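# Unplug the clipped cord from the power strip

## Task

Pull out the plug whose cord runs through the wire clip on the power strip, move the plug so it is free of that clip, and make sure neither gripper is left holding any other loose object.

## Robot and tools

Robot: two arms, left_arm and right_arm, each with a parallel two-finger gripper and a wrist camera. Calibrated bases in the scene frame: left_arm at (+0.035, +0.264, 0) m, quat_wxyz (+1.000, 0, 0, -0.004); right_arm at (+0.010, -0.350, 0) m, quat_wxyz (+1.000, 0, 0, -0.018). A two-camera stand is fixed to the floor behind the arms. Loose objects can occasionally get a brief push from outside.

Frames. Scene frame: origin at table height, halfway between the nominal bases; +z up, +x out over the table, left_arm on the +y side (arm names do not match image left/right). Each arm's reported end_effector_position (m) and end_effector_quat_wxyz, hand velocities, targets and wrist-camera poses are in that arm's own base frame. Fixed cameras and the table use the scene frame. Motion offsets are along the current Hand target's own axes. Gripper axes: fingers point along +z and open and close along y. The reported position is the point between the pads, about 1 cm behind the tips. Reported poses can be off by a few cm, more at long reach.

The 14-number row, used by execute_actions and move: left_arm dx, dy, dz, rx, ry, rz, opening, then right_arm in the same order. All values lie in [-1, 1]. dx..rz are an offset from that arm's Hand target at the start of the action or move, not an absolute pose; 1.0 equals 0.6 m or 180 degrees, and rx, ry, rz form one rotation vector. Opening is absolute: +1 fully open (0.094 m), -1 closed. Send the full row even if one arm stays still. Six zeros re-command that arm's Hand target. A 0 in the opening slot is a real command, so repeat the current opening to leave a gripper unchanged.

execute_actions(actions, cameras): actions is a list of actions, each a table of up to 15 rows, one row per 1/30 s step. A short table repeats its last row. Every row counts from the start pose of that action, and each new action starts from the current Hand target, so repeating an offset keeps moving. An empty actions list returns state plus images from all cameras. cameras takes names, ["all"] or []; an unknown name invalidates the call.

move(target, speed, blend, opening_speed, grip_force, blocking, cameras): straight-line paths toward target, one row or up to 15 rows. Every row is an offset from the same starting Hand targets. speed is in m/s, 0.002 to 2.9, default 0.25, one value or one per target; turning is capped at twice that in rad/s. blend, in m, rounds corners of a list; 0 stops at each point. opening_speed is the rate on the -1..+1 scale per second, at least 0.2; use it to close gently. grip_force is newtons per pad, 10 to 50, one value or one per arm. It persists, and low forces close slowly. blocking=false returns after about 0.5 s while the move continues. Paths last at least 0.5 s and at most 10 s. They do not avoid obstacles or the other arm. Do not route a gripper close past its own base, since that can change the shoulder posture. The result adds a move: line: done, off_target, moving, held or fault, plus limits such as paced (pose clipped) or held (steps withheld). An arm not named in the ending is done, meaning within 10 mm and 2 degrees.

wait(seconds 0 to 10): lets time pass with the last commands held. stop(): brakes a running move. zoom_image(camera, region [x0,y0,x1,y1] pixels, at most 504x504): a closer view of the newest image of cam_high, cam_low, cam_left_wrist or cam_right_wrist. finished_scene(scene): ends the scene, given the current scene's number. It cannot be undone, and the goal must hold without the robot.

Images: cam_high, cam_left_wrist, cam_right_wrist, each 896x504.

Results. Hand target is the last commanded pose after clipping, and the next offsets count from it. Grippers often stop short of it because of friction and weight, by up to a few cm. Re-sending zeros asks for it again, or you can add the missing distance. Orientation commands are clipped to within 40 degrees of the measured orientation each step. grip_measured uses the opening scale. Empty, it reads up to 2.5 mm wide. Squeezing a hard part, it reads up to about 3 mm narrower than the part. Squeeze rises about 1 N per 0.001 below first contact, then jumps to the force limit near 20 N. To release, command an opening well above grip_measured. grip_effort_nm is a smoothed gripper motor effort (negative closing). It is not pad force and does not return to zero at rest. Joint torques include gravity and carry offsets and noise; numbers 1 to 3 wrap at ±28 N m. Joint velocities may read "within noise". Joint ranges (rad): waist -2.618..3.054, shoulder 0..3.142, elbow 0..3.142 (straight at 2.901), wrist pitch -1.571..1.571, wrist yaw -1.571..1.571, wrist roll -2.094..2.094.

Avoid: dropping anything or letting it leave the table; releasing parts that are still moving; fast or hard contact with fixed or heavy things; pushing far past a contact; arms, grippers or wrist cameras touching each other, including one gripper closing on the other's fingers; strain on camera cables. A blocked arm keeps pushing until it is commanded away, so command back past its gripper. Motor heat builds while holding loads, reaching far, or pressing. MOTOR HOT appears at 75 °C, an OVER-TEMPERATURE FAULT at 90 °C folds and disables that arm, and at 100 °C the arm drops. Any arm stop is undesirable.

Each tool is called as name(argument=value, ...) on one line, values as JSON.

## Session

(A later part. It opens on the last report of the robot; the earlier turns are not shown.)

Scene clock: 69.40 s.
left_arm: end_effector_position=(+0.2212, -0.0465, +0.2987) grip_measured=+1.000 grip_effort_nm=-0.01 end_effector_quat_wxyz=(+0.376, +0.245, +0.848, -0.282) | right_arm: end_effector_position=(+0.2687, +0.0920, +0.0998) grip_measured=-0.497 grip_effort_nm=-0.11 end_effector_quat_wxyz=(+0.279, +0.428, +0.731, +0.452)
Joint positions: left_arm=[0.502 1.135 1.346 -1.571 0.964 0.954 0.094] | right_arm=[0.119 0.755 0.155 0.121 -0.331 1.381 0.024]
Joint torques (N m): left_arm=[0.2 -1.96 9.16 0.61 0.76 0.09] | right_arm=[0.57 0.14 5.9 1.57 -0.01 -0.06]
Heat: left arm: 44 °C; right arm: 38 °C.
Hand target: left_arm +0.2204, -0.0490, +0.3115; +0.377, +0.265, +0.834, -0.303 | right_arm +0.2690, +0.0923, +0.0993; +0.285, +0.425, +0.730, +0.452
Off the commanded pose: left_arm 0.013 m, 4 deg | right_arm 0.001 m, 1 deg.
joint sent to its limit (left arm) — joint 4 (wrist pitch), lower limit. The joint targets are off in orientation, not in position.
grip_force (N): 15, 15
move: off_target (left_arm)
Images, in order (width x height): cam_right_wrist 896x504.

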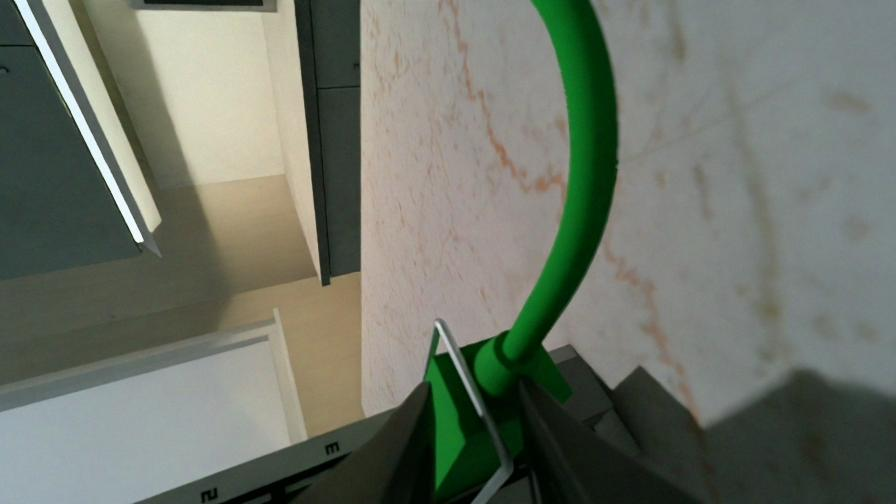

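move(target=[0,0,0,0,0,0,1,0,0.07,-0.036,0,0,0,-0.5], cameras=["cam_right_wrist"], speed=0.06)

zoom_image(camera="cam_right_wrist", region=[380, 300, 620, 504])

Scene clock: 72.97 s.
left_arm: end_effector_position=(+0.2212, -0.0465, +0.2987) grip_measured=+1.000 grip_effort_nm=-0.02 end_effector_quat_wxyz=(+0.376, +0.245, +0.848, -0.282) | right_arm: end_effector_position=(+0.2649, +0.0917, +0.1334) grip_measured=-0.497 grip_effort_nm=-0.12 end_effector_quat_wxyz=(+0.274, +0.433, +0.733, +0.447)
Joint positions: left_arm=[0.502 1.135 1.346 -1.571 0.964 0.954 0.094] | right_arm=[0.125 0.662 0.291 -0.124 -0.321 1.385 0.024]
Joint torques (N m): left_arm=[0.18 -1.96 9.16 0.61 0.76 0.09] | right_arm=[0.7 -0.59 9.11 1.27 -0.04 -0.01]
Heat: left arm: 44 °C; right arm: 38 °C.
Hand target: left_arm +0.2204, -0.0490, +0.3115; +0.377, +0.265, +0.834, -0.303 | right_arm +0.2669, +0.0929, +0.1464; +0.285, +0.425, +0.731, +0.452
Off the commanded pose: left_arm 0.013 m, 4 deg | right_arm 0.013 m, 2 deg.
joint sent to its limit (left arm) — joint 4 (wrist pitch), lower limit. The joint targets are off in orientation, not in position.
grip_force (N): 15, 15
move: off_target (left_arm, right_arm)
Images, in order (width x height): cam_right_wrist 896x504.

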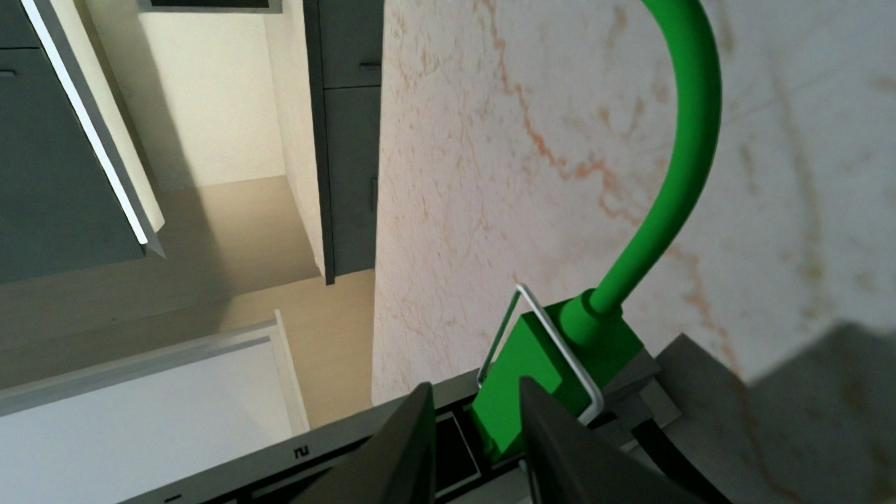

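Scaled by 2.100.

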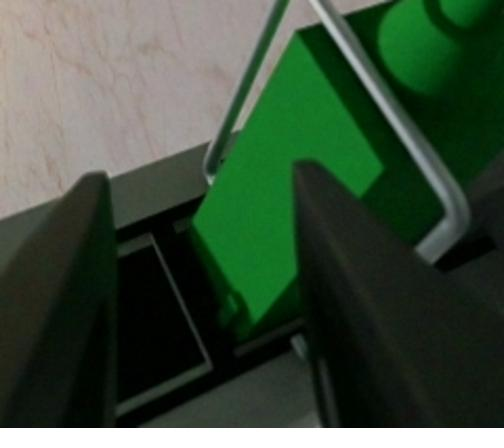

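move(target=[[0,0,0,0,0,0,1,0,-0.07,0.036,0,0,0,-0.5],[0,0,0,0,0,0,1,0.032,-0.062,0.055,0,0,0,-0.5]], cameras=["cam_right_wrist"], speed=0.06)

zoom_image(camera="cam_right_wrist", region=[380, 300, 620, 504])

Scene clock: 76.17 s.
left_arm: end_effector_position=(+0.2212, -0.0465, +0.2987) grip_measured=+1.000 grip_effort_nm=-0.01 end_effector_quat_wxyz=(+0.376, +0.245, +0.848, -0.282) | right_arm: end_effector_position=(+0.2710, +0.1034, +0.0936) grip_measured=-0.498 grip_effort_nm=-0.11 end_effector_quat_wxyz=(+0.291, +0.444, +0.729, +0.432)
Joint positions: left_arm=[0.502 1.135 1.346 -1.571 0.964 0.954 0.094] | right_arm=[0.276 0.802 0.155 0.167 -0.138 1.454 0.024]
Joint torques (N m): left_arm=[0.18 -1.96 9.16 0.61 0.76 0.09] | right_arm=[1.85 0.7 6 1.81 -0.34 -0.01]
Heat: left arm: 44 °C; right arm: 38 °C.
Hand target: left_arm +0.2204, -0.0490, +0.3115; +0.377, +0.265, +0.834, -0.303 | right_arm +0.2707, +0.1151, +0.0982; +0.285, +0.425, +0.730, +0.452
Off the commanded pose: left_arm 0.013 m, 4 deg | right_arm 0.012 m, 3 deg.
joint sent to its limit (left arm) — joint 4 (wrist pitch), lower limit. The joint targets are off in orientation, not in position.
grip_force (N): 15, 15
move: off_target (left_arm, right_arm)
Images, in order (width x height): cam_right_wrist 896x504.

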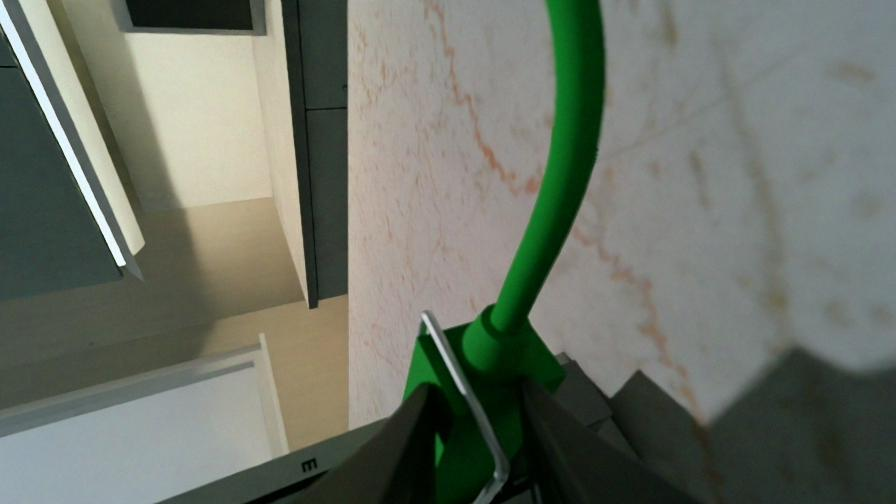

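Scaled by 2.100.

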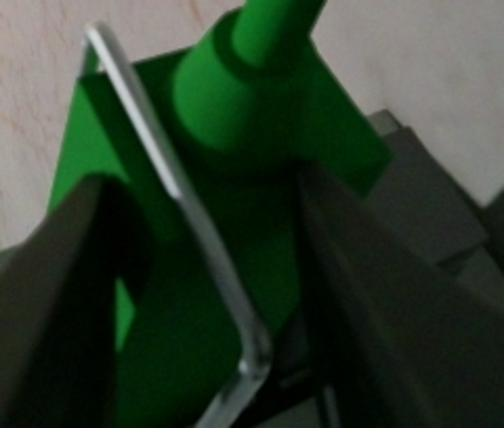

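move(target=[0,0,0,0,0,0,1,-0.012,0.04,-0.028,0,0,0,-0.5], cameras=["cam_right_wrist"], speed=0.06)

zoom_image(camera="cam_right_wrist", region=[380, 260, 660, 504])

Scene clock: 77.97 s.
left_arm: end_effector_position=(+0.2212, -0.0465, +0.2987) grip_measured=+1.000 grip_effort_nm=-0.02 end_effector_quat_wxyz=(+0.376, +0.245, +0.848, -0.282) | right_arm: end_effector_position=(+0.2625, +0.1061, +0.1056) grip_measured=-0.498 grip_effort_nm=-0.11 end_effector_quat_wxyz=(+0.267, +0.440, +0.738, +0.436)
Joint positions: left_arm=[0.502 1.135 1.346 -1.571 0.964 0.954 0.094] | right_arm=[0.249 0.723 0.212 0.001 -0.207 1.446 0.024]
Joint torques (N m): left_arm=[0.2 -1.95 9.16 0.61 0.76 0.09] | right_arm=[-0.73 -1.2 9.68 1.4 -0.17 -0.12]
Heat: left arm: 44 °C; right arm: 38 °C.
Hand target: left_arm +0.2204, -0.0490, +0.3115; +0.377, +0.265, +0.834, -0.303 | right_arm +0.2694, +0.1072, +0.1272; +0.285, +0.425, +0.730, +0.452
Off the commanded pose: left_arm 0.013 m, 4 deg | right_arm 0.023 m, 3 deg.
joint sent to its limit (left arm) — joint 4 (wrist pitch), lower limit. The joint targets are off in orientation, not in position.
grip_force (N): 15, 15
move: off_target (left_arm, right_arm)
Images, in order (width x height): cam_right_wrist 896x504.

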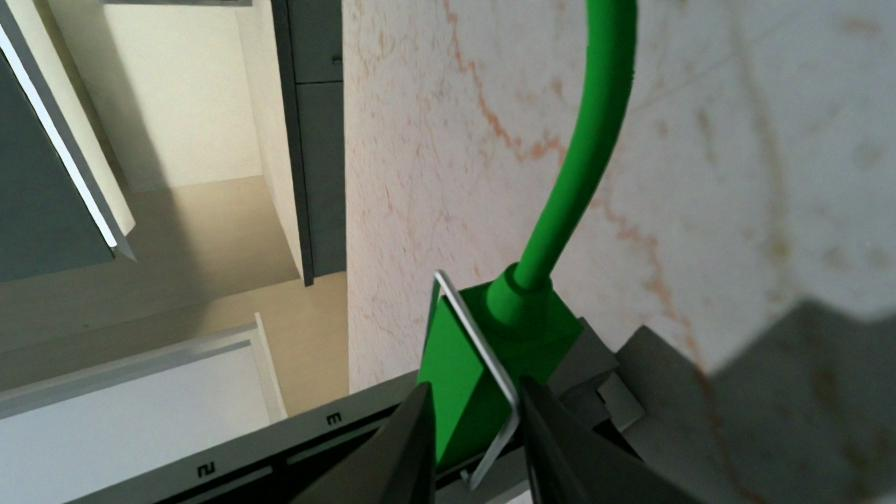

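Scaled by 1.800.

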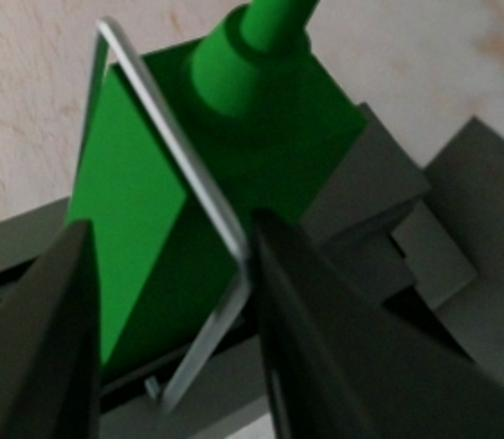

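move(target=[0,0,0,0,0,0,1,0.01,0.045,0.0,0,0,0,-0.5], cameras=["cam_right_wrist"], speed=0.06)

zoom_image(camera="cam_right_wrist", region=[380, 260, 660, 504])

Scene clock: 79.87 s.
left_arm: end_effector_position=(+0.2212, -0.0465, +0.2987) grip_measured=+1.000 grip_effort_nm=-0.02 end_effector_quat_wxyz=(+0.376, +0.245, +0.848, -0.282) | right_arm: end_effector_position=(+0.2714, +0.1169, +0.1374) grip_measured=-0.498 grip_effort_nm=-0.11 end_effector_quat_wxyz=(+0.273, +0.432, +0.735, +0.445)
Joint positions: left_arm=[0.502 1.135 1.346 -1.571 0.964 0.954 0.094] | right_arm=[0.301 0.743 0.322 -0.057 -0.168 1.464 0.024]
Joint torques (N m): left_arm=[0.2 -1.95 9.16 0.61 0.76 0.1] | right_arm=[0.69 -0.09 9.36 1.39 0.05 -0.06]
Heat: left arm: 44 °C; right arm: 38 °C.
Hand target: left_arm +0.2204, -0.0490, +0.3115; +0.377, +0.265, +0.834, -0.303 | right_arm +0.2764, +0.1187, +0.1515; +0.285, +0.425, +0.730, +0.452
Off the commanded pose: left_arm 0.013 m, 4 deg | right_arm 0.015 m, 2 deg.
joint sent to its limit (left arm) — joint 4 (wrist pitch), lower limit. The joint targets are off in orientation, not in position.
grip_force (N): 15, 15
move: off_target (left_arm, right_arm)
Images, in order (width x height): cam_right_wrist 896x504.

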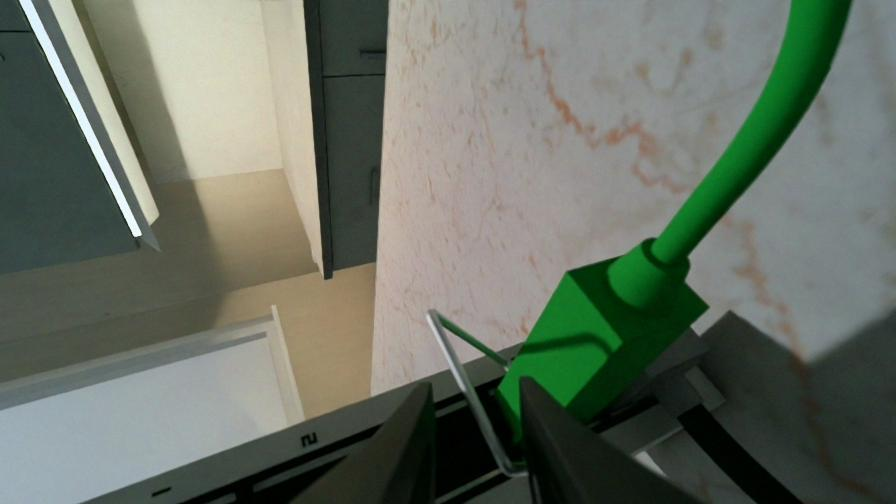

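Scaled by 1.800.

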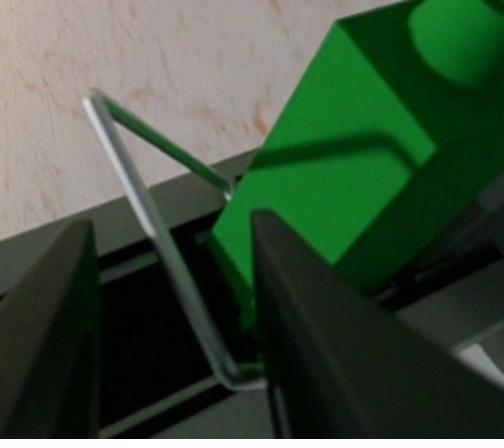

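move(target=[[0,0,0,0,0,0,1,0.02,0.03,0,0,0,0,-0.5],[0,0,0,0,0,0,1,0.02,0.02,-0.06,0,0,0,-0.2],[0,0,0,0,0,0,1,-0.04,0.02,-0.1,0,0,0,-0.2]], cameras=["cam_right_wrist"], speed=0.08)

Scene clock: 84.53 s.
left_arm: end_effector_position=(+0.2212, -0.0465, +0.2987) grip_measured=+1.000 grip_effort_nm=-0.02 end_effector_quat_wxyz=(+0.376, +0.245, +0.848, -0.282) | right_arm: end_effector_position=(+0.2433, +0.0764, +0.1763) grip_measured=-0.203 grip_effort_nm=0.15 end_effector_quat_wxyz=(+0.274, +0.434, +0.732, +0.449)
Joint positions: left_arm=[0.502 1.135 1.346 -1.571 0.964 0.954 0.094] | right_arm=[-0.002 0.52 0.446 -0.442 -0.434 1.325 0.037]
Joint torques (N m): left_arm=[0.2 -1.95 9.16 0.61 0.76 0.09] | right_arm=[-0.9 1.33 9.25 1.24 -0.16 -0.14]
Heat: left arm: 44 °C; right arm: 38 °C.
Hand target: left_arm +0.2204, -0.0490, +0.3115; +0.377, +0.265, +0.834, -0.303 | right_arm +0.2441, +0.0752, +0.1887; +0.285, +0.425, +0.731, +0.452
Off the commanded pose: left_arm 0.013 m, 4 deg | right_arm 0.013 m, 2 deg.
joint sent to its limit (left arm) — joint 4 (wrist pitch), lower limit. The joint targets are off in orientation, not in position.
grip_force (N): 15, 15
move: off_target (left_arm, right_arm); target 2's new opening was sent with right_arm's hand 0.014 m and 2 deg from that target
Images, in order (width x height): cam_right_wrist 896x504.

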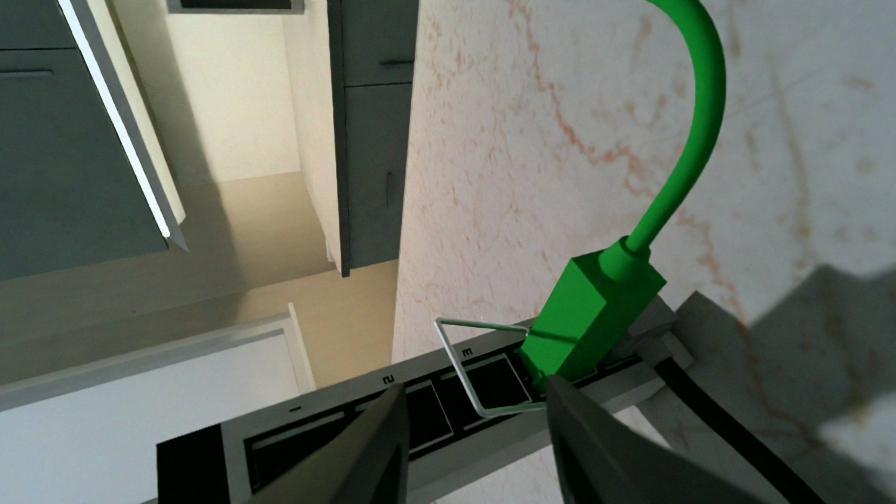

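move(target=[[0,0,0,0,0,0,1,-0.011,-0.151,0.087,0,0,0,0.25],[0,0,0,0,0,0,1,0.039,-0.1175,0.154,0,0,0,0.25]], cameras=["cam_right_wrist"], speed=0.12)

Scene clock: 88.83 s.
left_arm: end_effector_position=(+0.2212, -0.0465, +0.2987) grip_measured=+1.000 grip_effort_nm=-0.02 end_effector_quat_wxyz=(+0.376, +0.245, +0.848, -0.282) | right_arm: end_effector_position=(+0.2764, +0.1182, +0.0788) grip_measured=+0.248 grip_effort_nm=0.14 end_effector_quat_wxyz=(+0.274, +0.428, +0.734, +0.451)
Joint positions: left_arm=[0.502 1.135 1.346 -1.571 0.964 0.954 0.094] | right_arm=[0.289 0.981 0.116 0.397 -0.186 1.459 0.059]
Joint torques (N m): left_arm=[0.2 -1.96 9.16 0.61 0.76 0.09] | right_arm=[0.53 -0.43 7.15 1.47 0.11 -0.01]
Heat: left arm: 44 °C; right arm: 38 °C.
Hand target: left_arm +0.2204, -0.0490, +0.3115; +0.377, +0.265, +0.834, -0.303 | right_arm +0.2814, +0.1183, +0.0848; +0.285, +0.425, +0.730, +0.452
Off the commanded pose: left_arm 0.013 m, 4 deg | right_arm 0.008 m, 1 deg.
joint sent to its limit (left arm) — joint 4 (wrist pitch), lower limit. The joint targets are off in orientation, not in position.
grip_force (N): 15, 15
move: off_target (left_arm)
Images, in order (width x height): cam_right_wrist 896x504.

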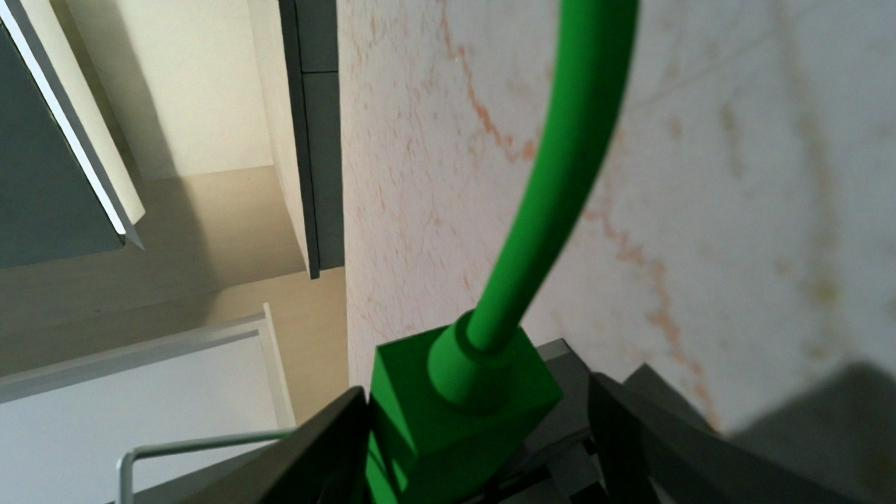

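move(target=[[0,0,0,0,0,0,1,0.015,0.008,0.028,0,0,0,0.25],[0,0,0,0,0,0,1,0.015,0.008,0.028,0,0,0,-0.4]], cameras=["cam_right_wrist"], speed=0.1, grip_force=50, opening_speed=0.8)

move(target=[0,0,0,0,0,0,1,-0.13,-0.034,-0.062,0,0,0,-0.4], cameras=["cam_right_wrist"], speed=0.06)

Scene clock: 91.80 s.
left_arm: end_effector_position=(+0.2212, -0.0465, +0.2987) grip_measured=+1.000 grip_effort_nm=-0.02 end_effector_quat_wxyz=(+0.376, +0.245, +0.848, -0.282) | right_arm: end_effector_position=(+0.2906, +0.1312, +0.0812) grip_measured=-0.114 grip_effort_nm=-0.97 end_effector_quat_wxyz=(+0.279, +0.441, +0.718, +0.461)
Joint positions: left_arm=[0.502 1.135 1.346 -1.571 0.964 0.954 0.094] | right_arm=[0.363 1.122 0.143 0.543 -0.103 1.529 0.042]
Joint torques (N m): left_arm=[0.2 -1.96 9.16 0.61 0.76 0.09] | right_arm=[0.87 -0.85 7.09 1.27 0 -0.45]
Heat: left arm: 44 °C; right arm: 38 °C.
Hand target: left_arm +0.2204, -0.0490, +0.3115; +0.377, +0.265, +0.834, -0.303 | right_arm +0.2923, +0.1343, +0.0816; +0.285, +0.425, +0.730, +0.452
Off the commanded pose: left_arm 0.013 m, 4 deg | right_arm 0.004 m, 3 deg.
joint sent to its limit (left arm) — joint 4 (wrist pitch), lower limit. The joint targets are off in orientation, not in position.
move: off_target (left_arm, right_arm)
Images, in order (width x height): cam_right_wrist 896x504.

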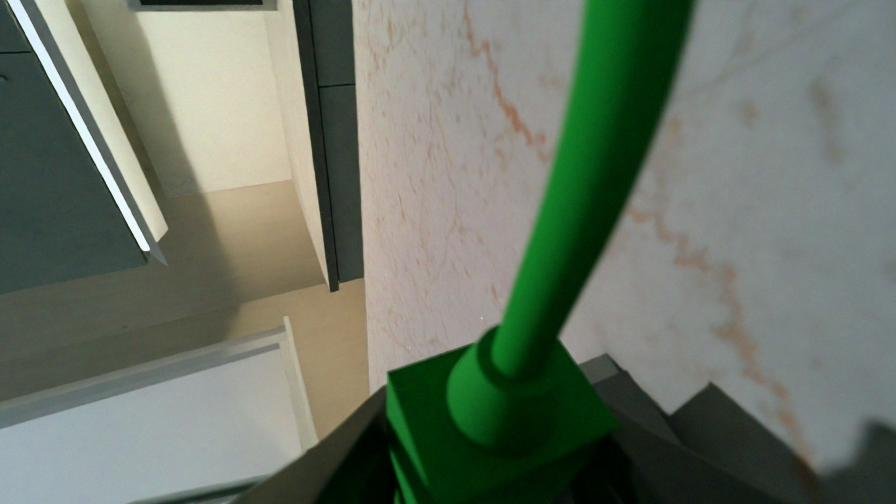

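Scene clock: 93.87 s.
left_arm: end_effector_position=(+0.2212, -0.0465, +0.2987) grip_measured=+1.000 grip_effort_nm=-0.02 end_effector_quat_wxyz=(+0.376, +0.245, +0.848, -0.282) | right_arm: end_effector_position=(+0.2651, +0.1121, +0.0970) grip_measured=-0.236 grip_effort_nm=-1.01 end_effector_quat_wxyz=(+0.208, +0.320, +0.753, +0.536)
Joint positions: left_arm=[0.502 1.135 1.346 -1.571 0.964 0.954 0.094] | right_arm=[-0.071 1.033 0.143 0.38 -0.801 1.22 0.036]
Joint torques (N m): left_arm=[0.2 -1.96 9.14 0.62 0.76 0.1] | right_arm=[-12.15 -5.72 5.75 0.43 1.62 -0.11]
Heat: left arm: 44 °C; right arm: 38 °C.
Hand target: left_arm +0.2204, -0.0490, +0.3115; +0.377, +0.265, +0.834, -0.303 | right_arm +0.2922, +0.0455, +0.0816; +0.285, +0.425, +0.730, +0.452
Off the commanded pose: left_arm 0.013 m, 4 deg | right_arm 0.074 m, 18 deg.
joint sent to its limit (left arm) — joint 4 (wrist pitch), lower limit. The joint targets are off in orientation, not in position.
move: off_target (left_arm, right_arm)
Images, in order (width x height): cam_right_wrist 896x504.

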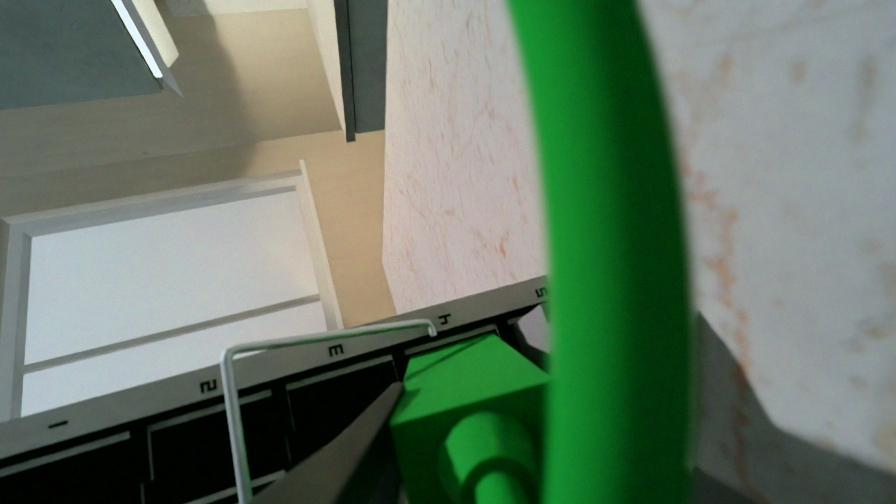

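move(target=[[0.13,0.034,0.04,0,0,0,1,0.113,0.028,0.041,0,0.05,-0.024,0.25],[0,0,0,0,0,0,1,0.049,-0.0075,-0.019,-0.004,0.1,-0.048,0.3]], cameras=["cam_right_wrist"], speed=0.15)

Scene clock: 98.57 s.
left_arm: end_effector_position=(+0.2207, -0.0461, +0.3034) grip_measured=+1.000 grip_effort_nm=-0.01 end_effector_quat_wxyz=(+0.386, +0.248, +0.844, -0.278) | right_arm: end_effector_position=(+0.2633, +0.0671, +0.0751) grip_measured=+0.298 grip_effort_nm=0.15 end_effector_quat_wxyz=(+0.198, +0.300, +0.793, +0.492)
Joint positions: left_arm=[0.512 1.128 1.354 -1.574 0.975 0.965 0.094] | right_arm=[-0.334 1.172 0.278 0.008 -0.969 0.761 0.061]
Joint torques (N m): left_arm=[-0.84 -1.24 8.49 0.67 0.64 -0.02] | right_arm=[-0.68 -1.57 7.34 0.76 -0.52 -0.16]
Heat: left arm: 43 °C; right arm: 38 °C.
Hand target: left_arm +0.2205, -0.0490, +0.3116; +0.377, +0.265, +0.834, -0.303 | right_arm +0.2674, +0.0655, +0.0815; +0.203, +0.291, +0.793, +0.495
Off the commanded pose: left_arm 0.009 m, 4 deg | right_arm 0.008 m, 1 deg.
joint sent to its limit (left arm) — joint 4 (wrist pitch), lower limit. The joint targets are off in orientation, not in position.
move: off_target (left_arm)
Images, in order (width x height): cam_right_wrist 896x504.

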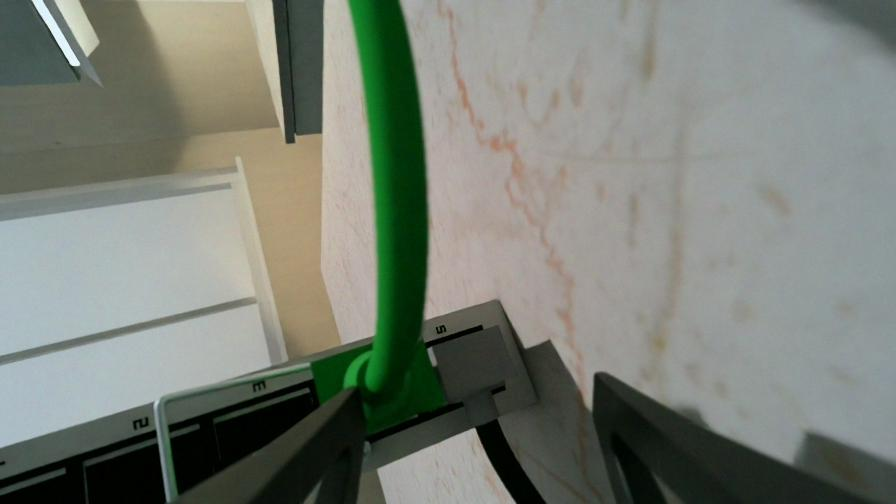

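move(target=[0,0,0,0,0,0,1,0.035,0.05,0.055,0,0,0,0.3], cameras=["cam_right_wrist"], speed=0.12)

Scene clock: 100.77 s.
left_arm: end_effector_position=(+0.2207, -0.0461, +0.3034) grip_measured=+1.000 grip_effort_nm=-0.02 end_effector_quat_wxyz=(+0.386, +0.248, +0.844, -0.278) | right_arm: end_effector_position=(+0.2877, +0.0782, +0.0784) grip_measured=+0.298 grip_effort_nm=0.15 end_effector_quat_wxyz=(+0.227, +0.359, +0.789, +0.444)
Joint positions: left_arm=[0.512 1.128 1.354 -1.574 0.975 0.965 0.094] | right_arm=[-0.118 1.115 0.278 0.146 -0.66 1.057 0.061]
Joint torques (N m): left_arm=[-0.83 -1.24 8.47 0.67 0.64 -0.03] | right_arm=[4.38 -1.74 5.79 1.52 -1.48 -0.21]
Heat: left arm: 43 °C; right arm: 38 °C.
Hand target: left_arm +0.2205, -0.0490, +0.3116; +0.377, +0.265, +0.834, -0.303 | right_arm +0.2797, +0.1117, +0.0938; +0.203, +0.291, +0.793, +0.495
Off the commanded pose: left_arm 0.009 m, 4 deg | right_arm 0.038 m, 10 deg.
joint sent to its limit (left arm) — joint 4 (wrist pitch), lower limit. The joint targets are off in orientation, not in position.
move: off_target (left_arm, right_arm)
Images, in order (width x height): cam_right_wrist 896x504.

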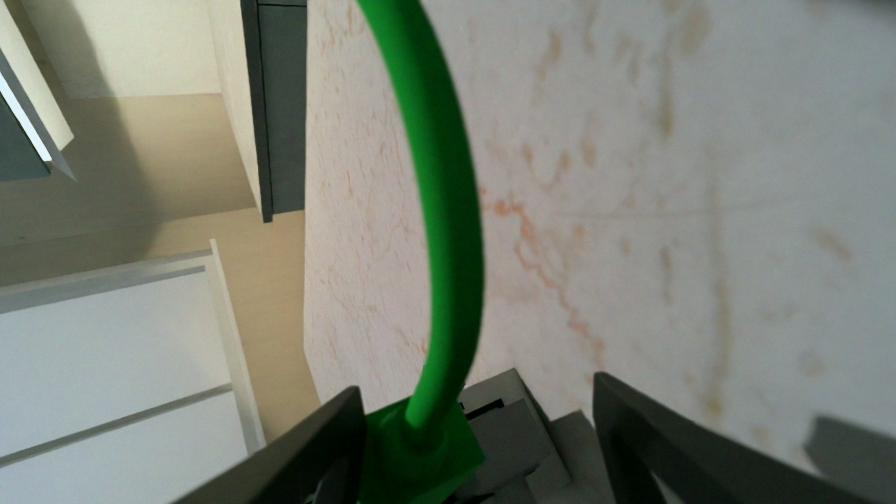

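move(target=[[0,0,0,0,0,0,1,-0.04,-0.04,-0.07,0,0,0,0.3],[0,0,0,0,0,0,1,-0.04,0.02,-0.07,0,0,0,0.3],[0,0,0,0,0,0,1,-0.02,0.025,-0.03,0,0,0,0.3]], cameras=["cam_right_wrist"], speed=0.12)

Scene clock: 104.53 s.
left_arm: end_effector_position=(+0.2207, -0.0461, +0.3034) grip_measured=+1.000 grip_effort_nm=-0.02 end_effector_quat_wxyz=(+0.386, +0.248, +0.844, -0.278) | right_arm: end_effector_position=(+0.2818, +0.0953, +0.1156) grip_measured=+0.298 grip_effort_nm=0.14 end_effector_quat_wxyz=(+0.197, +0.298, +0.792, +0.494)
Joint positions: left_arm=[0.512 1.128 1.354 -1.574 0.975 0.965 0.094] | right_arm=[-0.148 1.074 0.378 -0.016 -0.845 0.978 0.061]
Joint torques (N m): left_arm=[-0.83 -1.22 8.47 0.67 0.64 -0.03] | right_arm=[0.58 -2.07 5.39 1.27 -0.26 -0.05]
Heat: left arm: 43 °C; right arm: 38 °C.
Hand target: left_arm +0.2205, -0.0490, +0.3116; +0.377, +0.265, +0.834, -0.303 | right_arm +0.2816, +0.0969, +0.1153; +0.203, +0.292, +0.793, +0.495
Off the commanded pose: left_arm 0.009 m, 4 deg | right_arm 0.002 m, 1 deg.
joint sent to its limit (left arm) — joint 4 (wrist pitch), lower limit. The joint targets are off in orientation, not in position.
move: off_target (left_arm)
Images, in order (width x height): cam_right_wrist 896x504.

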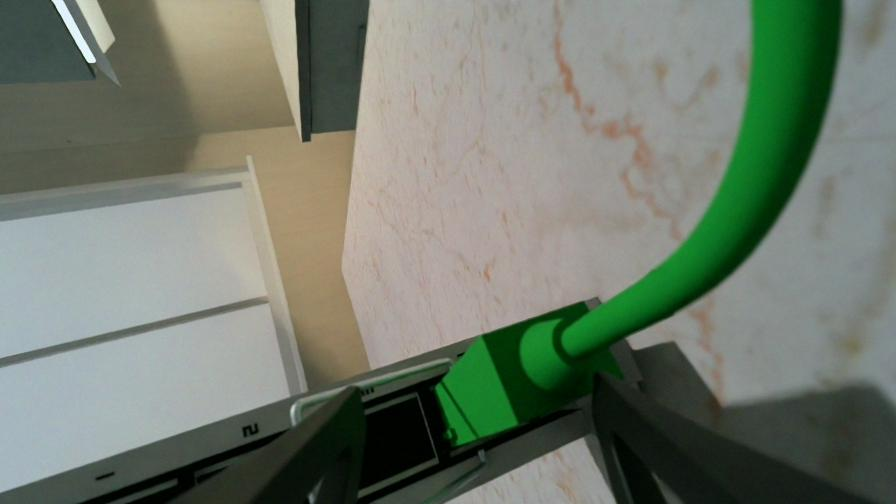

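move(target=[[0,0,0,0,0,0,1,0,-0.033,0,0,0,0,0.3],[0,0,0,0,0,0,1,0.03,-0.033,0.03,0,0,0,0.3]], cameras=["cam_right_wrist"], speed=0.12)

Scene clock: 107.77 s.
left_arm: end_effector_position=(+0.2207, -0.0461, +0.3034) grip_measured=+1.000 grip_effort_nm=-0.02 end_effector_quat_wxyz=(+0.386, +0.248, +0.844, -0.278) | right_arm: end_effector_position=(+0.2742, +0.1127, +0.0900) grip_measured=+0.298 grip_effort_nm=0.15 end_effector_quat_wxyz=(+0.199, +0.297, +0.792, +0.495)
Joint positions: left_arm=[0.512 1.128 1.354 -1.574 0.975 0.965 0.094] | right_arm=[-0.051 1.106 0.256 0.205 -0.77 1.065 0.061]
Joint torques (N m): left_arm=[-0.84 -1.24 8.47 0.67 0.65 -0.03] | right_arm=[0.58 -1.61 5.26 1.29 -0.19 0]
Heat: left arm: 43 °C; right arm: 37 °C.
Hand target: left_arm +0.2205, -0.0490, +0.3116; +0.377, +0.265, +0.834, -0.303 | right_arm +0.2740, +0.1140, +0.0893; +0.203, +0.291, +0.793, +0.495
Off the commanded pose: left_arm 0.009 m, 4 deg | right_arm 0.002 m, 1 deg.
joint sent to its limit (left arm) — joint 4 (wrist pitch), lower limit. The joint targets are off in orientation, not in position.
move: off_target (left_arm)
Images, in order (width x height): cam_right_wrist 896x504.

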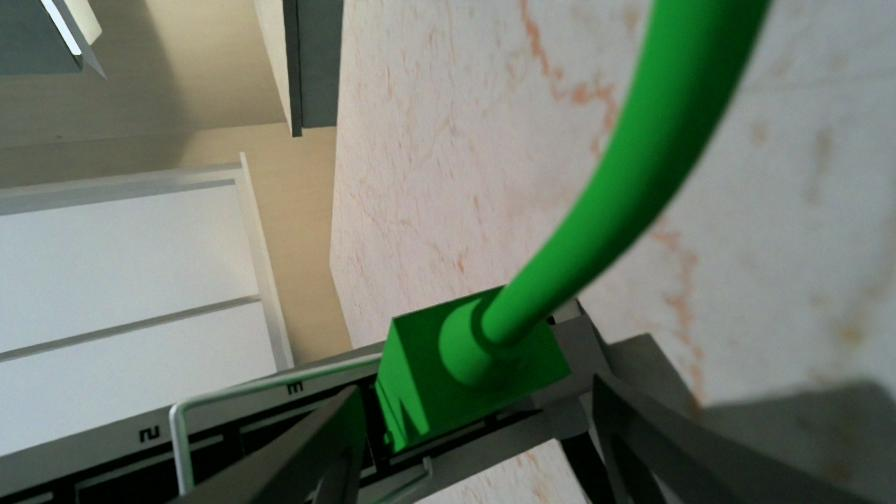

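move(target=[0,0,0,0,0,0,1,0.031,0.027,0.059,0,0,0,0.3], cameras=["cam_right_wrist"], speed=0.1)

Scene clock: 109.57 s.
left_arm: end_effector_position=(+0.2207, -0.0461, +0.3034) grip_measured=+1.000 grip_effort_nm=-0.01 end_effector_quat_wxyz=(+0.386, +0.248, +0.844, -0.278) | right_arm: end_effector_position=(+0.2756, +0.1513, +0.0797) grip_measured=+0.299 grip_effort_nm=0.08 end_effector_quat_wxyz=(+0.177, +0.301, +0.800, +0.488)
Joint positions: left_arm=[0.512 1.128 1.354 -1.574 0.975 0.965 0.094] | right_arm=[0.165 1.191 0.256 0.339 -0.606 1.214 0.061]
Joint torques (N m): left_arm=[-0.83 -1.24 8.47 0.67 0.64 -0.03] | right_arm=[2.32 -1.17 6.17 1.9 0.13 0.13]
Heat: left arm: 43 °C; right arm: 37 °C.
Hand target: left_arm +0.2205, -0.0490, +0.3116; +0.377, +0.265, +0.834, -0.303 | right_arm +0.2859, +0.1555, +0.0882; +0.203, +0.291, +0.793, +0.495
Off the commanded pose: left_arm 0.009 m, 4 deg | right_arm 0.014 m, 3 deg.
joint sent to its limit (left arm) — joint 4 (wrist pitch), lower limit. The joint targets are off in orientation, not in position.
move: off_target (left_arm, right_arm)
Images, in order (width x height): cam_right_wrist 896x504.

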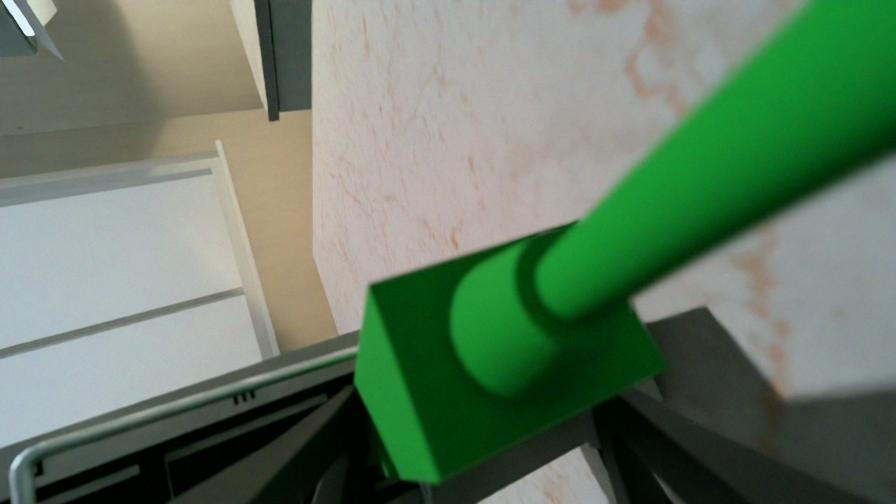

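move(target=[0,0,0,0,0,0,1,0,0,0,0,0,0,-0.5], opening_speed=0.8)

move(target=[0,0,0,0,0,0,1,-0.105,-0.053,-0.105,0,0,0,-0.5], cameras=["cam_right_wrist"], speed=0.06)

Scene clock: 112.20 s.
left_arm: end_effector_position=(+0.2207, -0.0461, +0.3034) grip_measured=+1.000 grip_effort_nm=-0.01 end_effector_quat_wxyz=(+0.386, +0.248, +0.844, -0.278) | right_arm: end_effector_position=(+0.2753, +0.1472, +0.0790) grip_measured=-0.071 grip_effort_nm=-0.96 end_effector_quat_wxyz=(+0.167, +0.334, +0.789, +0.487)
Joint positions: left_arm=[0.512 1.128 1.354 -1.574 0.975 0.965 0.094] | right_arm=[0.161 1.171 0.251 0.322 -0.588 1.279 0.044]
Joint torques (N m): left_arm=[-0.84 -1.22 8.49 0.67 0.64 -0.03] | right_arm=[2.89 0.25 6.78 1.99 0 -0.61]
Heat: left arm: 43 °C; right arm: 37 °C.
Hand target: left_arm +0.2205, -0.0490, +0.3116; +0.377, +0.265, +0.834, -0.303 | right_arm +0.2859, +0.1554, +0.0881; +0.203, +0.292, +0.793, +0.495
Off the commanded pose: left_arm 0.009 m, 4 deg | right_arm 0.016 m, 6 deg.
joint sent to its limit (left arm) — joint 4 (wrist pitch), lower limit. The joint targets are off in orientation, not in position.
move: off_target (left_arm, right_arm)

Scene clock: 114.57 s.
left_arm: end_effector_position=(+0.2207, -0.0461, +0.3034) grip_measured=+1.000 grip_effort_nm=-0.02 end_effector_quat_wxyz=(+0.386, +0.248, +0.844, -0.278) | right_arm: end_effector_position=(+0.2813, +0.0627, +0.0813) grip_measured=-0.497 grip_effort_nm=-0.12 end_effector_quat_wxyz=(+0.196, +0.302, +0.793, +0.492)
Joint positions: left_arm=[0.512 1.128 1.354 -1.574 0.975 0.965 0.094] | right_arm=[-0.324 1.249 0.35 0.021 -0.962 0.775 0.024]
Joint torques (N m): left_arm=[-0.84 -1.22 8.46 0.67 0.64 -0.03] | right_arm=[-0.75 -2.26 7.43 0.76 -0.52 -0.14]
Heat: left arm: 43 °C; right arm: 37 °C.
Hand target: left_arm +0.2205, -0.0490, +0.3116; +0.377, +0.265, +0.834, -0.303 | right_arm +0.2862, +0.0609, +0.0884; +0.203, +0.292, +0.793, +0.495
Off the commanded pose: left_arm 0.009 m, 4 deg | right_arm 0.009 m, 1 deg.
joint sent to its limit (left arm) — joint 4 (wrist pitch), lower limit. The joint targets are off in orientation, not in position.
move: off_target (left_arm)
Images, in order (width x height): cam_right_wrist 896x504.

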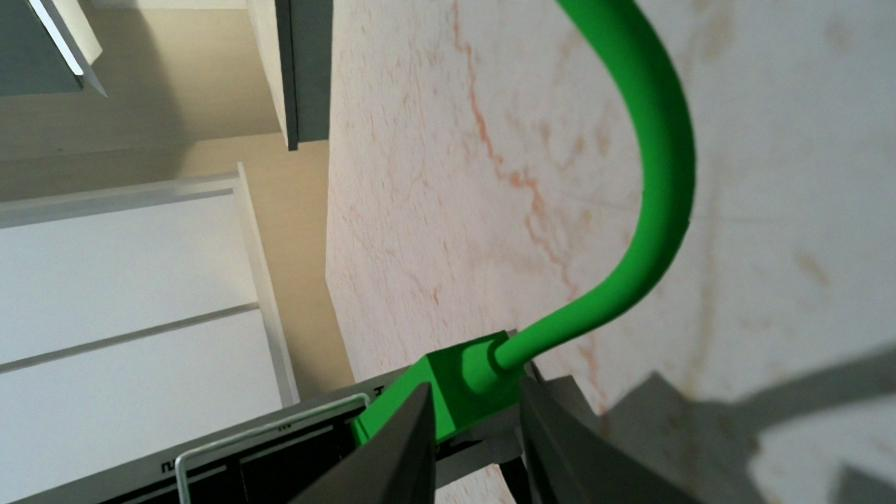

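move(target=[0,0,0,0,0,0,1,0.044,-0.015,-0.036,-0.12,0,0,0.3], cameras=["cam_right_wrist","cam_left_wrist"], speed=0.15)

Scene clock: 118.57 s.
left_arm: end_effector_position=(+0.2207, -0.0461, +0.3034) grip_measured=+1.000 grip_effort_nm=-0.02 end_effector_quat_wxyz=(+0.386, +0.248, +0.844, -0.278) | right_arm: end_effector_position=(+0.2525, +0.0607, +0.0879) grip_measured=+0.298 grip_effort_nm=0.15 end_effector_quat_wxyz=(+0.247, +0.254, +0.691, +0.631)
Joint positions: left_arm=[0.512 1.128 1.354 -1.574 0.975 0.965 0.094] | right_arm=[-0.512 1.724 0.019 1.33 -1.342 1.184 0.061]
Joint torques (N m): left_arm=[-0.83 -1.24 8.47 0.67 0.64 -0.03] | right_arm=[-0.54 -2.61 1.46 1.23 -0.34 -0.05]
Heat: left arm: 43 °C; right arm: 37 °C.
Hand target: left_arm +0.2205, -0.0490, +0.3116; +0.377, +0.265, +0.834, -0.303 | right_arm +0.2510, +0.0608, +0.0887; +0.254, +0.248, +0.686, +0.635
Off the commanded pose: left_arm 0.009 m, 4 deg | right_arm 0.002 m, 1 deg.
joint sent to its limit (left arm) — joint 4 (wrist pitch), lower limit. The joint targets are off in orientation, not in position.
move: off_target (left_arm)
Images, in order (width x height): cam_left_wrist 896x504, cam_right_wrist 896x504.

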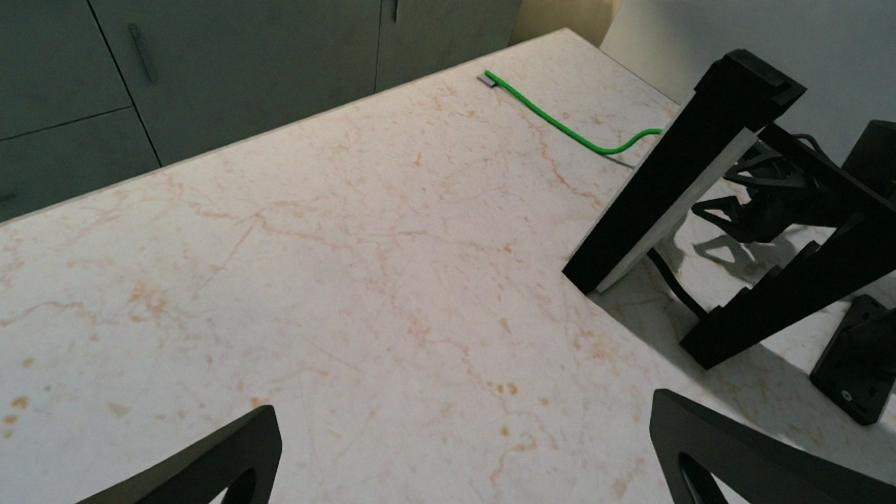

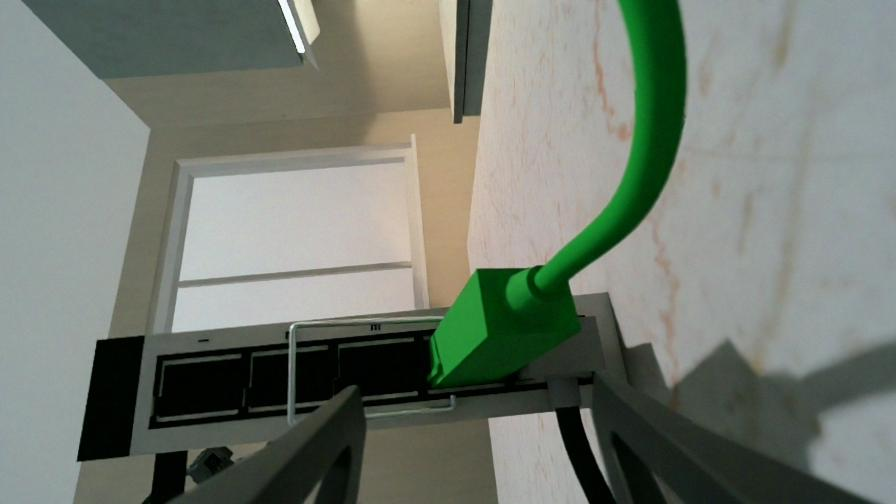

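move(target=[0,0,0,0,0,0,1,0.017,-0.03,0.085,0,0,0,0.4], cameras=["cam_right_wrist"], speed=0.12)

Scene clock: 120.83 s.
left_arm: end_effector_position=(+0.2207, -0.0461, +0.3034) grip_measured=+1.000 grip_effort_nm=-0.02 end_effector_quat_wxyz=(+0.386, +0.248, +0.844, -0.278) | right_arm: end_effector_position=(+0.2717, +0.1038, +0.0581) grip_measured=+0.397 grip_effort_nm=0.15 end_effector_quat_wxyz=(+0.206, +0.273, +0.715, +0.609)
Joint positions: left_arm=[0.512 1.128 1.354 -1.574 0.975 0.965 0.094] | right_arm=[-0.213 1.928 0.054 1.511 -1.065 1.288 0.066]
Joint torques (N m): left_arm=[-0.83 -1.22 8.47 0.67 0.64 -0.03] | right_arm=[0.53 -3.56 1.7 1.87 -0.15 -0.05]
Heat: left arm: 43 °C; right arm: 37 °C.
Hand target: left_arm +0.2205, -0.0490, +0.3116; +0.377, +0.265, +0.834, -0.303 | right_arm +0.2768, +0.1044, +0.0671; +0.254, +0.248, +0.686, +0.635
Off the commanded pose: left_arm 0.009 m, 4 deg | right_arm 0.010 m, 8 deg.
joint sent to its limit (left arm) — joint 4 (wrist pitch), lower limit. The joint targets are off in orientation, not in position.
joint sent to its limit (right arm) — joint 4 (wrist pitch), upper limit. The joint targets are off in orientation, not in position.
move: off_target (left_arm, right_arm)
Images, in order (width x height): cam_right_wrist 896x504.

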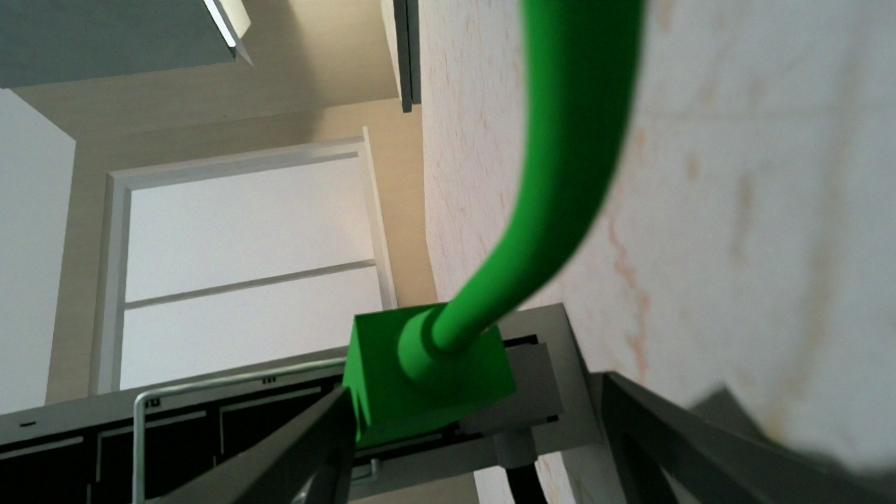

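move(target=[[0,0,0,0,0,0,1,-0.02,0.027,-0.02,0,0,0,0.3],[0,0,0,0,0,0,1,0.02,0.027,0.03,0,0,0,0.3],[0,0,0,0,0,0,1,0.04,0.027,0.065,0,0,0,0.3]], cameras=["cam_right_wrist"], speed=0.12)

Scene clock: 124.77 s.
left_arm: end_effector_position=(+0.2207, -0.0461, +0.3034) grip_measured=+1.000 grip_effort_nm=-0.02 end_effector_quat_wxyz=(+0.386, +0.248, +0.844, -0.278) | right_arm: end_effector_position=(+0.2846, +0.1400, +0.0678) grip_measured=+0.303 grip_effort_nm=-0.12 end_effector_quat_wxyz=(+0.221, +0.282, +0.717, +0.597)
Joint positions: left_arm=[0.512 1.128 1.354 -1.574 0.975 0.965 0.094] | right_arm=[0.042 1.845 0.063 1.513 -0.781 1.399 0.061]
Joint torques (N m): left_arm=[-0.83 -1.22 8.49 0.67 0.65 -0.03] | right_arm=[3.6 -3.51 2.29 2.04 -0.07 0.04]
Heat: left arm: 43 °C; right arm: 36 °C.
Hand target: left_arm +0.2205, -0.0490, +0.3116; +0.377, +0.265, +0.834, -0.303 | right_arm +0.2851, +0.1506, +0.0799; +0.254, +0.248, +0.686, +0.635
Off the commanded pose: left_arm 0.009 m, 4 deg | right_arm 0.016 m, 8 deg.
joint sent to its limit (left arm) — joint 4 (wrist pitch), lower limit. The joint targets are off in orientation, not in position.
joint sent to its limit (right arm) — joint 4 (wrist pitch), upper limit. The joint targets are off in orientation, not in position.
move: off_target (left_arm, right_arm)
Images, in order (width x height): cam_right_wrist 896x504.

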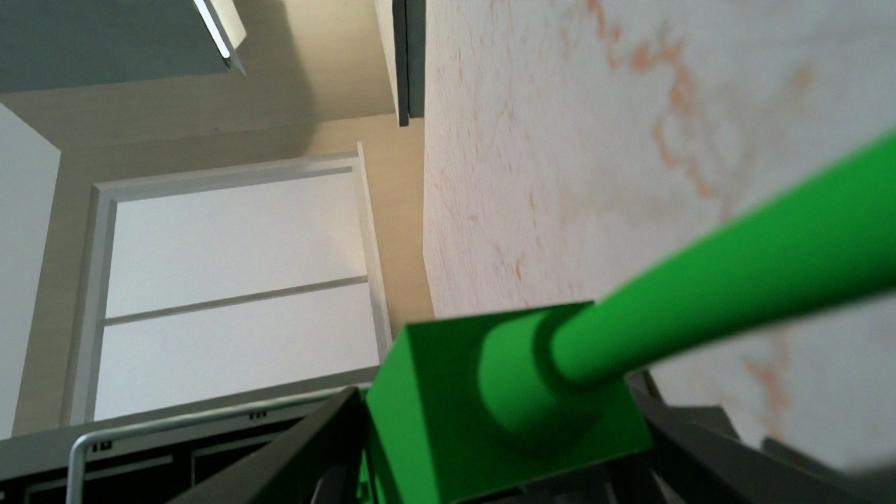

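move(target=[[0,0,0,0,0,0,1,0,-0.012,0.0,0,0,0,0.4],[0,0,0,0,0,0,1,0.012,-0.012,0.03,0,0,0,0.4],[0,0,0,0,0,0,1,0.012,-0.012,0.03,0,0,0,-0.6]], cameras=["cam_right_wrist"], speed=0.1, opening_speed=0.8)

Scene clock: 129.57 s.
left_arm: end_effector_position=(+0.2207, -0.0461, +0.3034) grip_measured=+1.000 grip_effort_nm=-0.01 end_effector_quat_wxyz=(+0.386, +0.248, +0.844, -0.278) | right_arm: end_effector_position=(+0.3074, +0.1429, +0.0649) grip_measured=-0.023 grip_effort_nm=-0.98 end_effector_quat_wxyz=(+0.233, +0.342, +0.696, +0.587)
Joint positions: left_arm=[0.512 1.128 1.354 -1.574 0.975 0.965 0.094] | right_arm=[0.13 1.87 0.108 1.514 -0.592 1.509 0.046]
Joint torques (N m): left_arm=[-0.83 -1.24 8.47 0.67 0.64 -0.03] | right_arm=[4.68 -2.37 1.46 2.09 -0.82 -0.98]
Heat: left arm: 43 °C; right arm: 36 °C.
Hand target: left_arm +0.2205, -0.0490, +0.3116; +0.377, +0.265, +0.834, -0.303 | right_arm +0.2915, +0.1682, +0.0712; +0.254, +0.248, +0.686, +0.635
Off the commanded pose: left_arm 0.009 m, 4 deg | right_arm 0.031 m, 12 deg.
joint sent to its limit (left arm) — joint 4 (wrist pitch), lower limit. The joint targets are off in orientation, not in position.
joint sent to its limit (right arm) — joint 4 (wrist pitch), upper limit. The joint targets are off in orientation, not in position.
move: off_target (left_arm, right_arm); target 3's new opening was sent with right_arm's hand 0.027 m and 10 deg from that target
Images, in order (width x height): cam_right_wrist 896x504.

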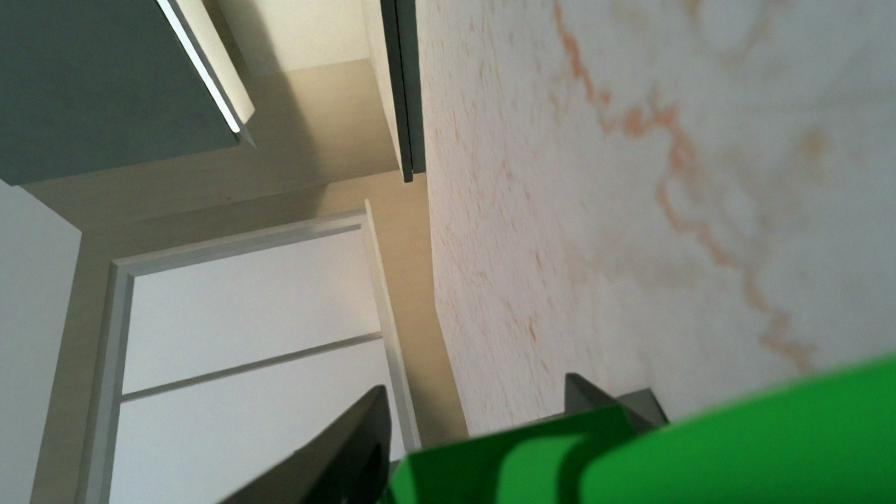

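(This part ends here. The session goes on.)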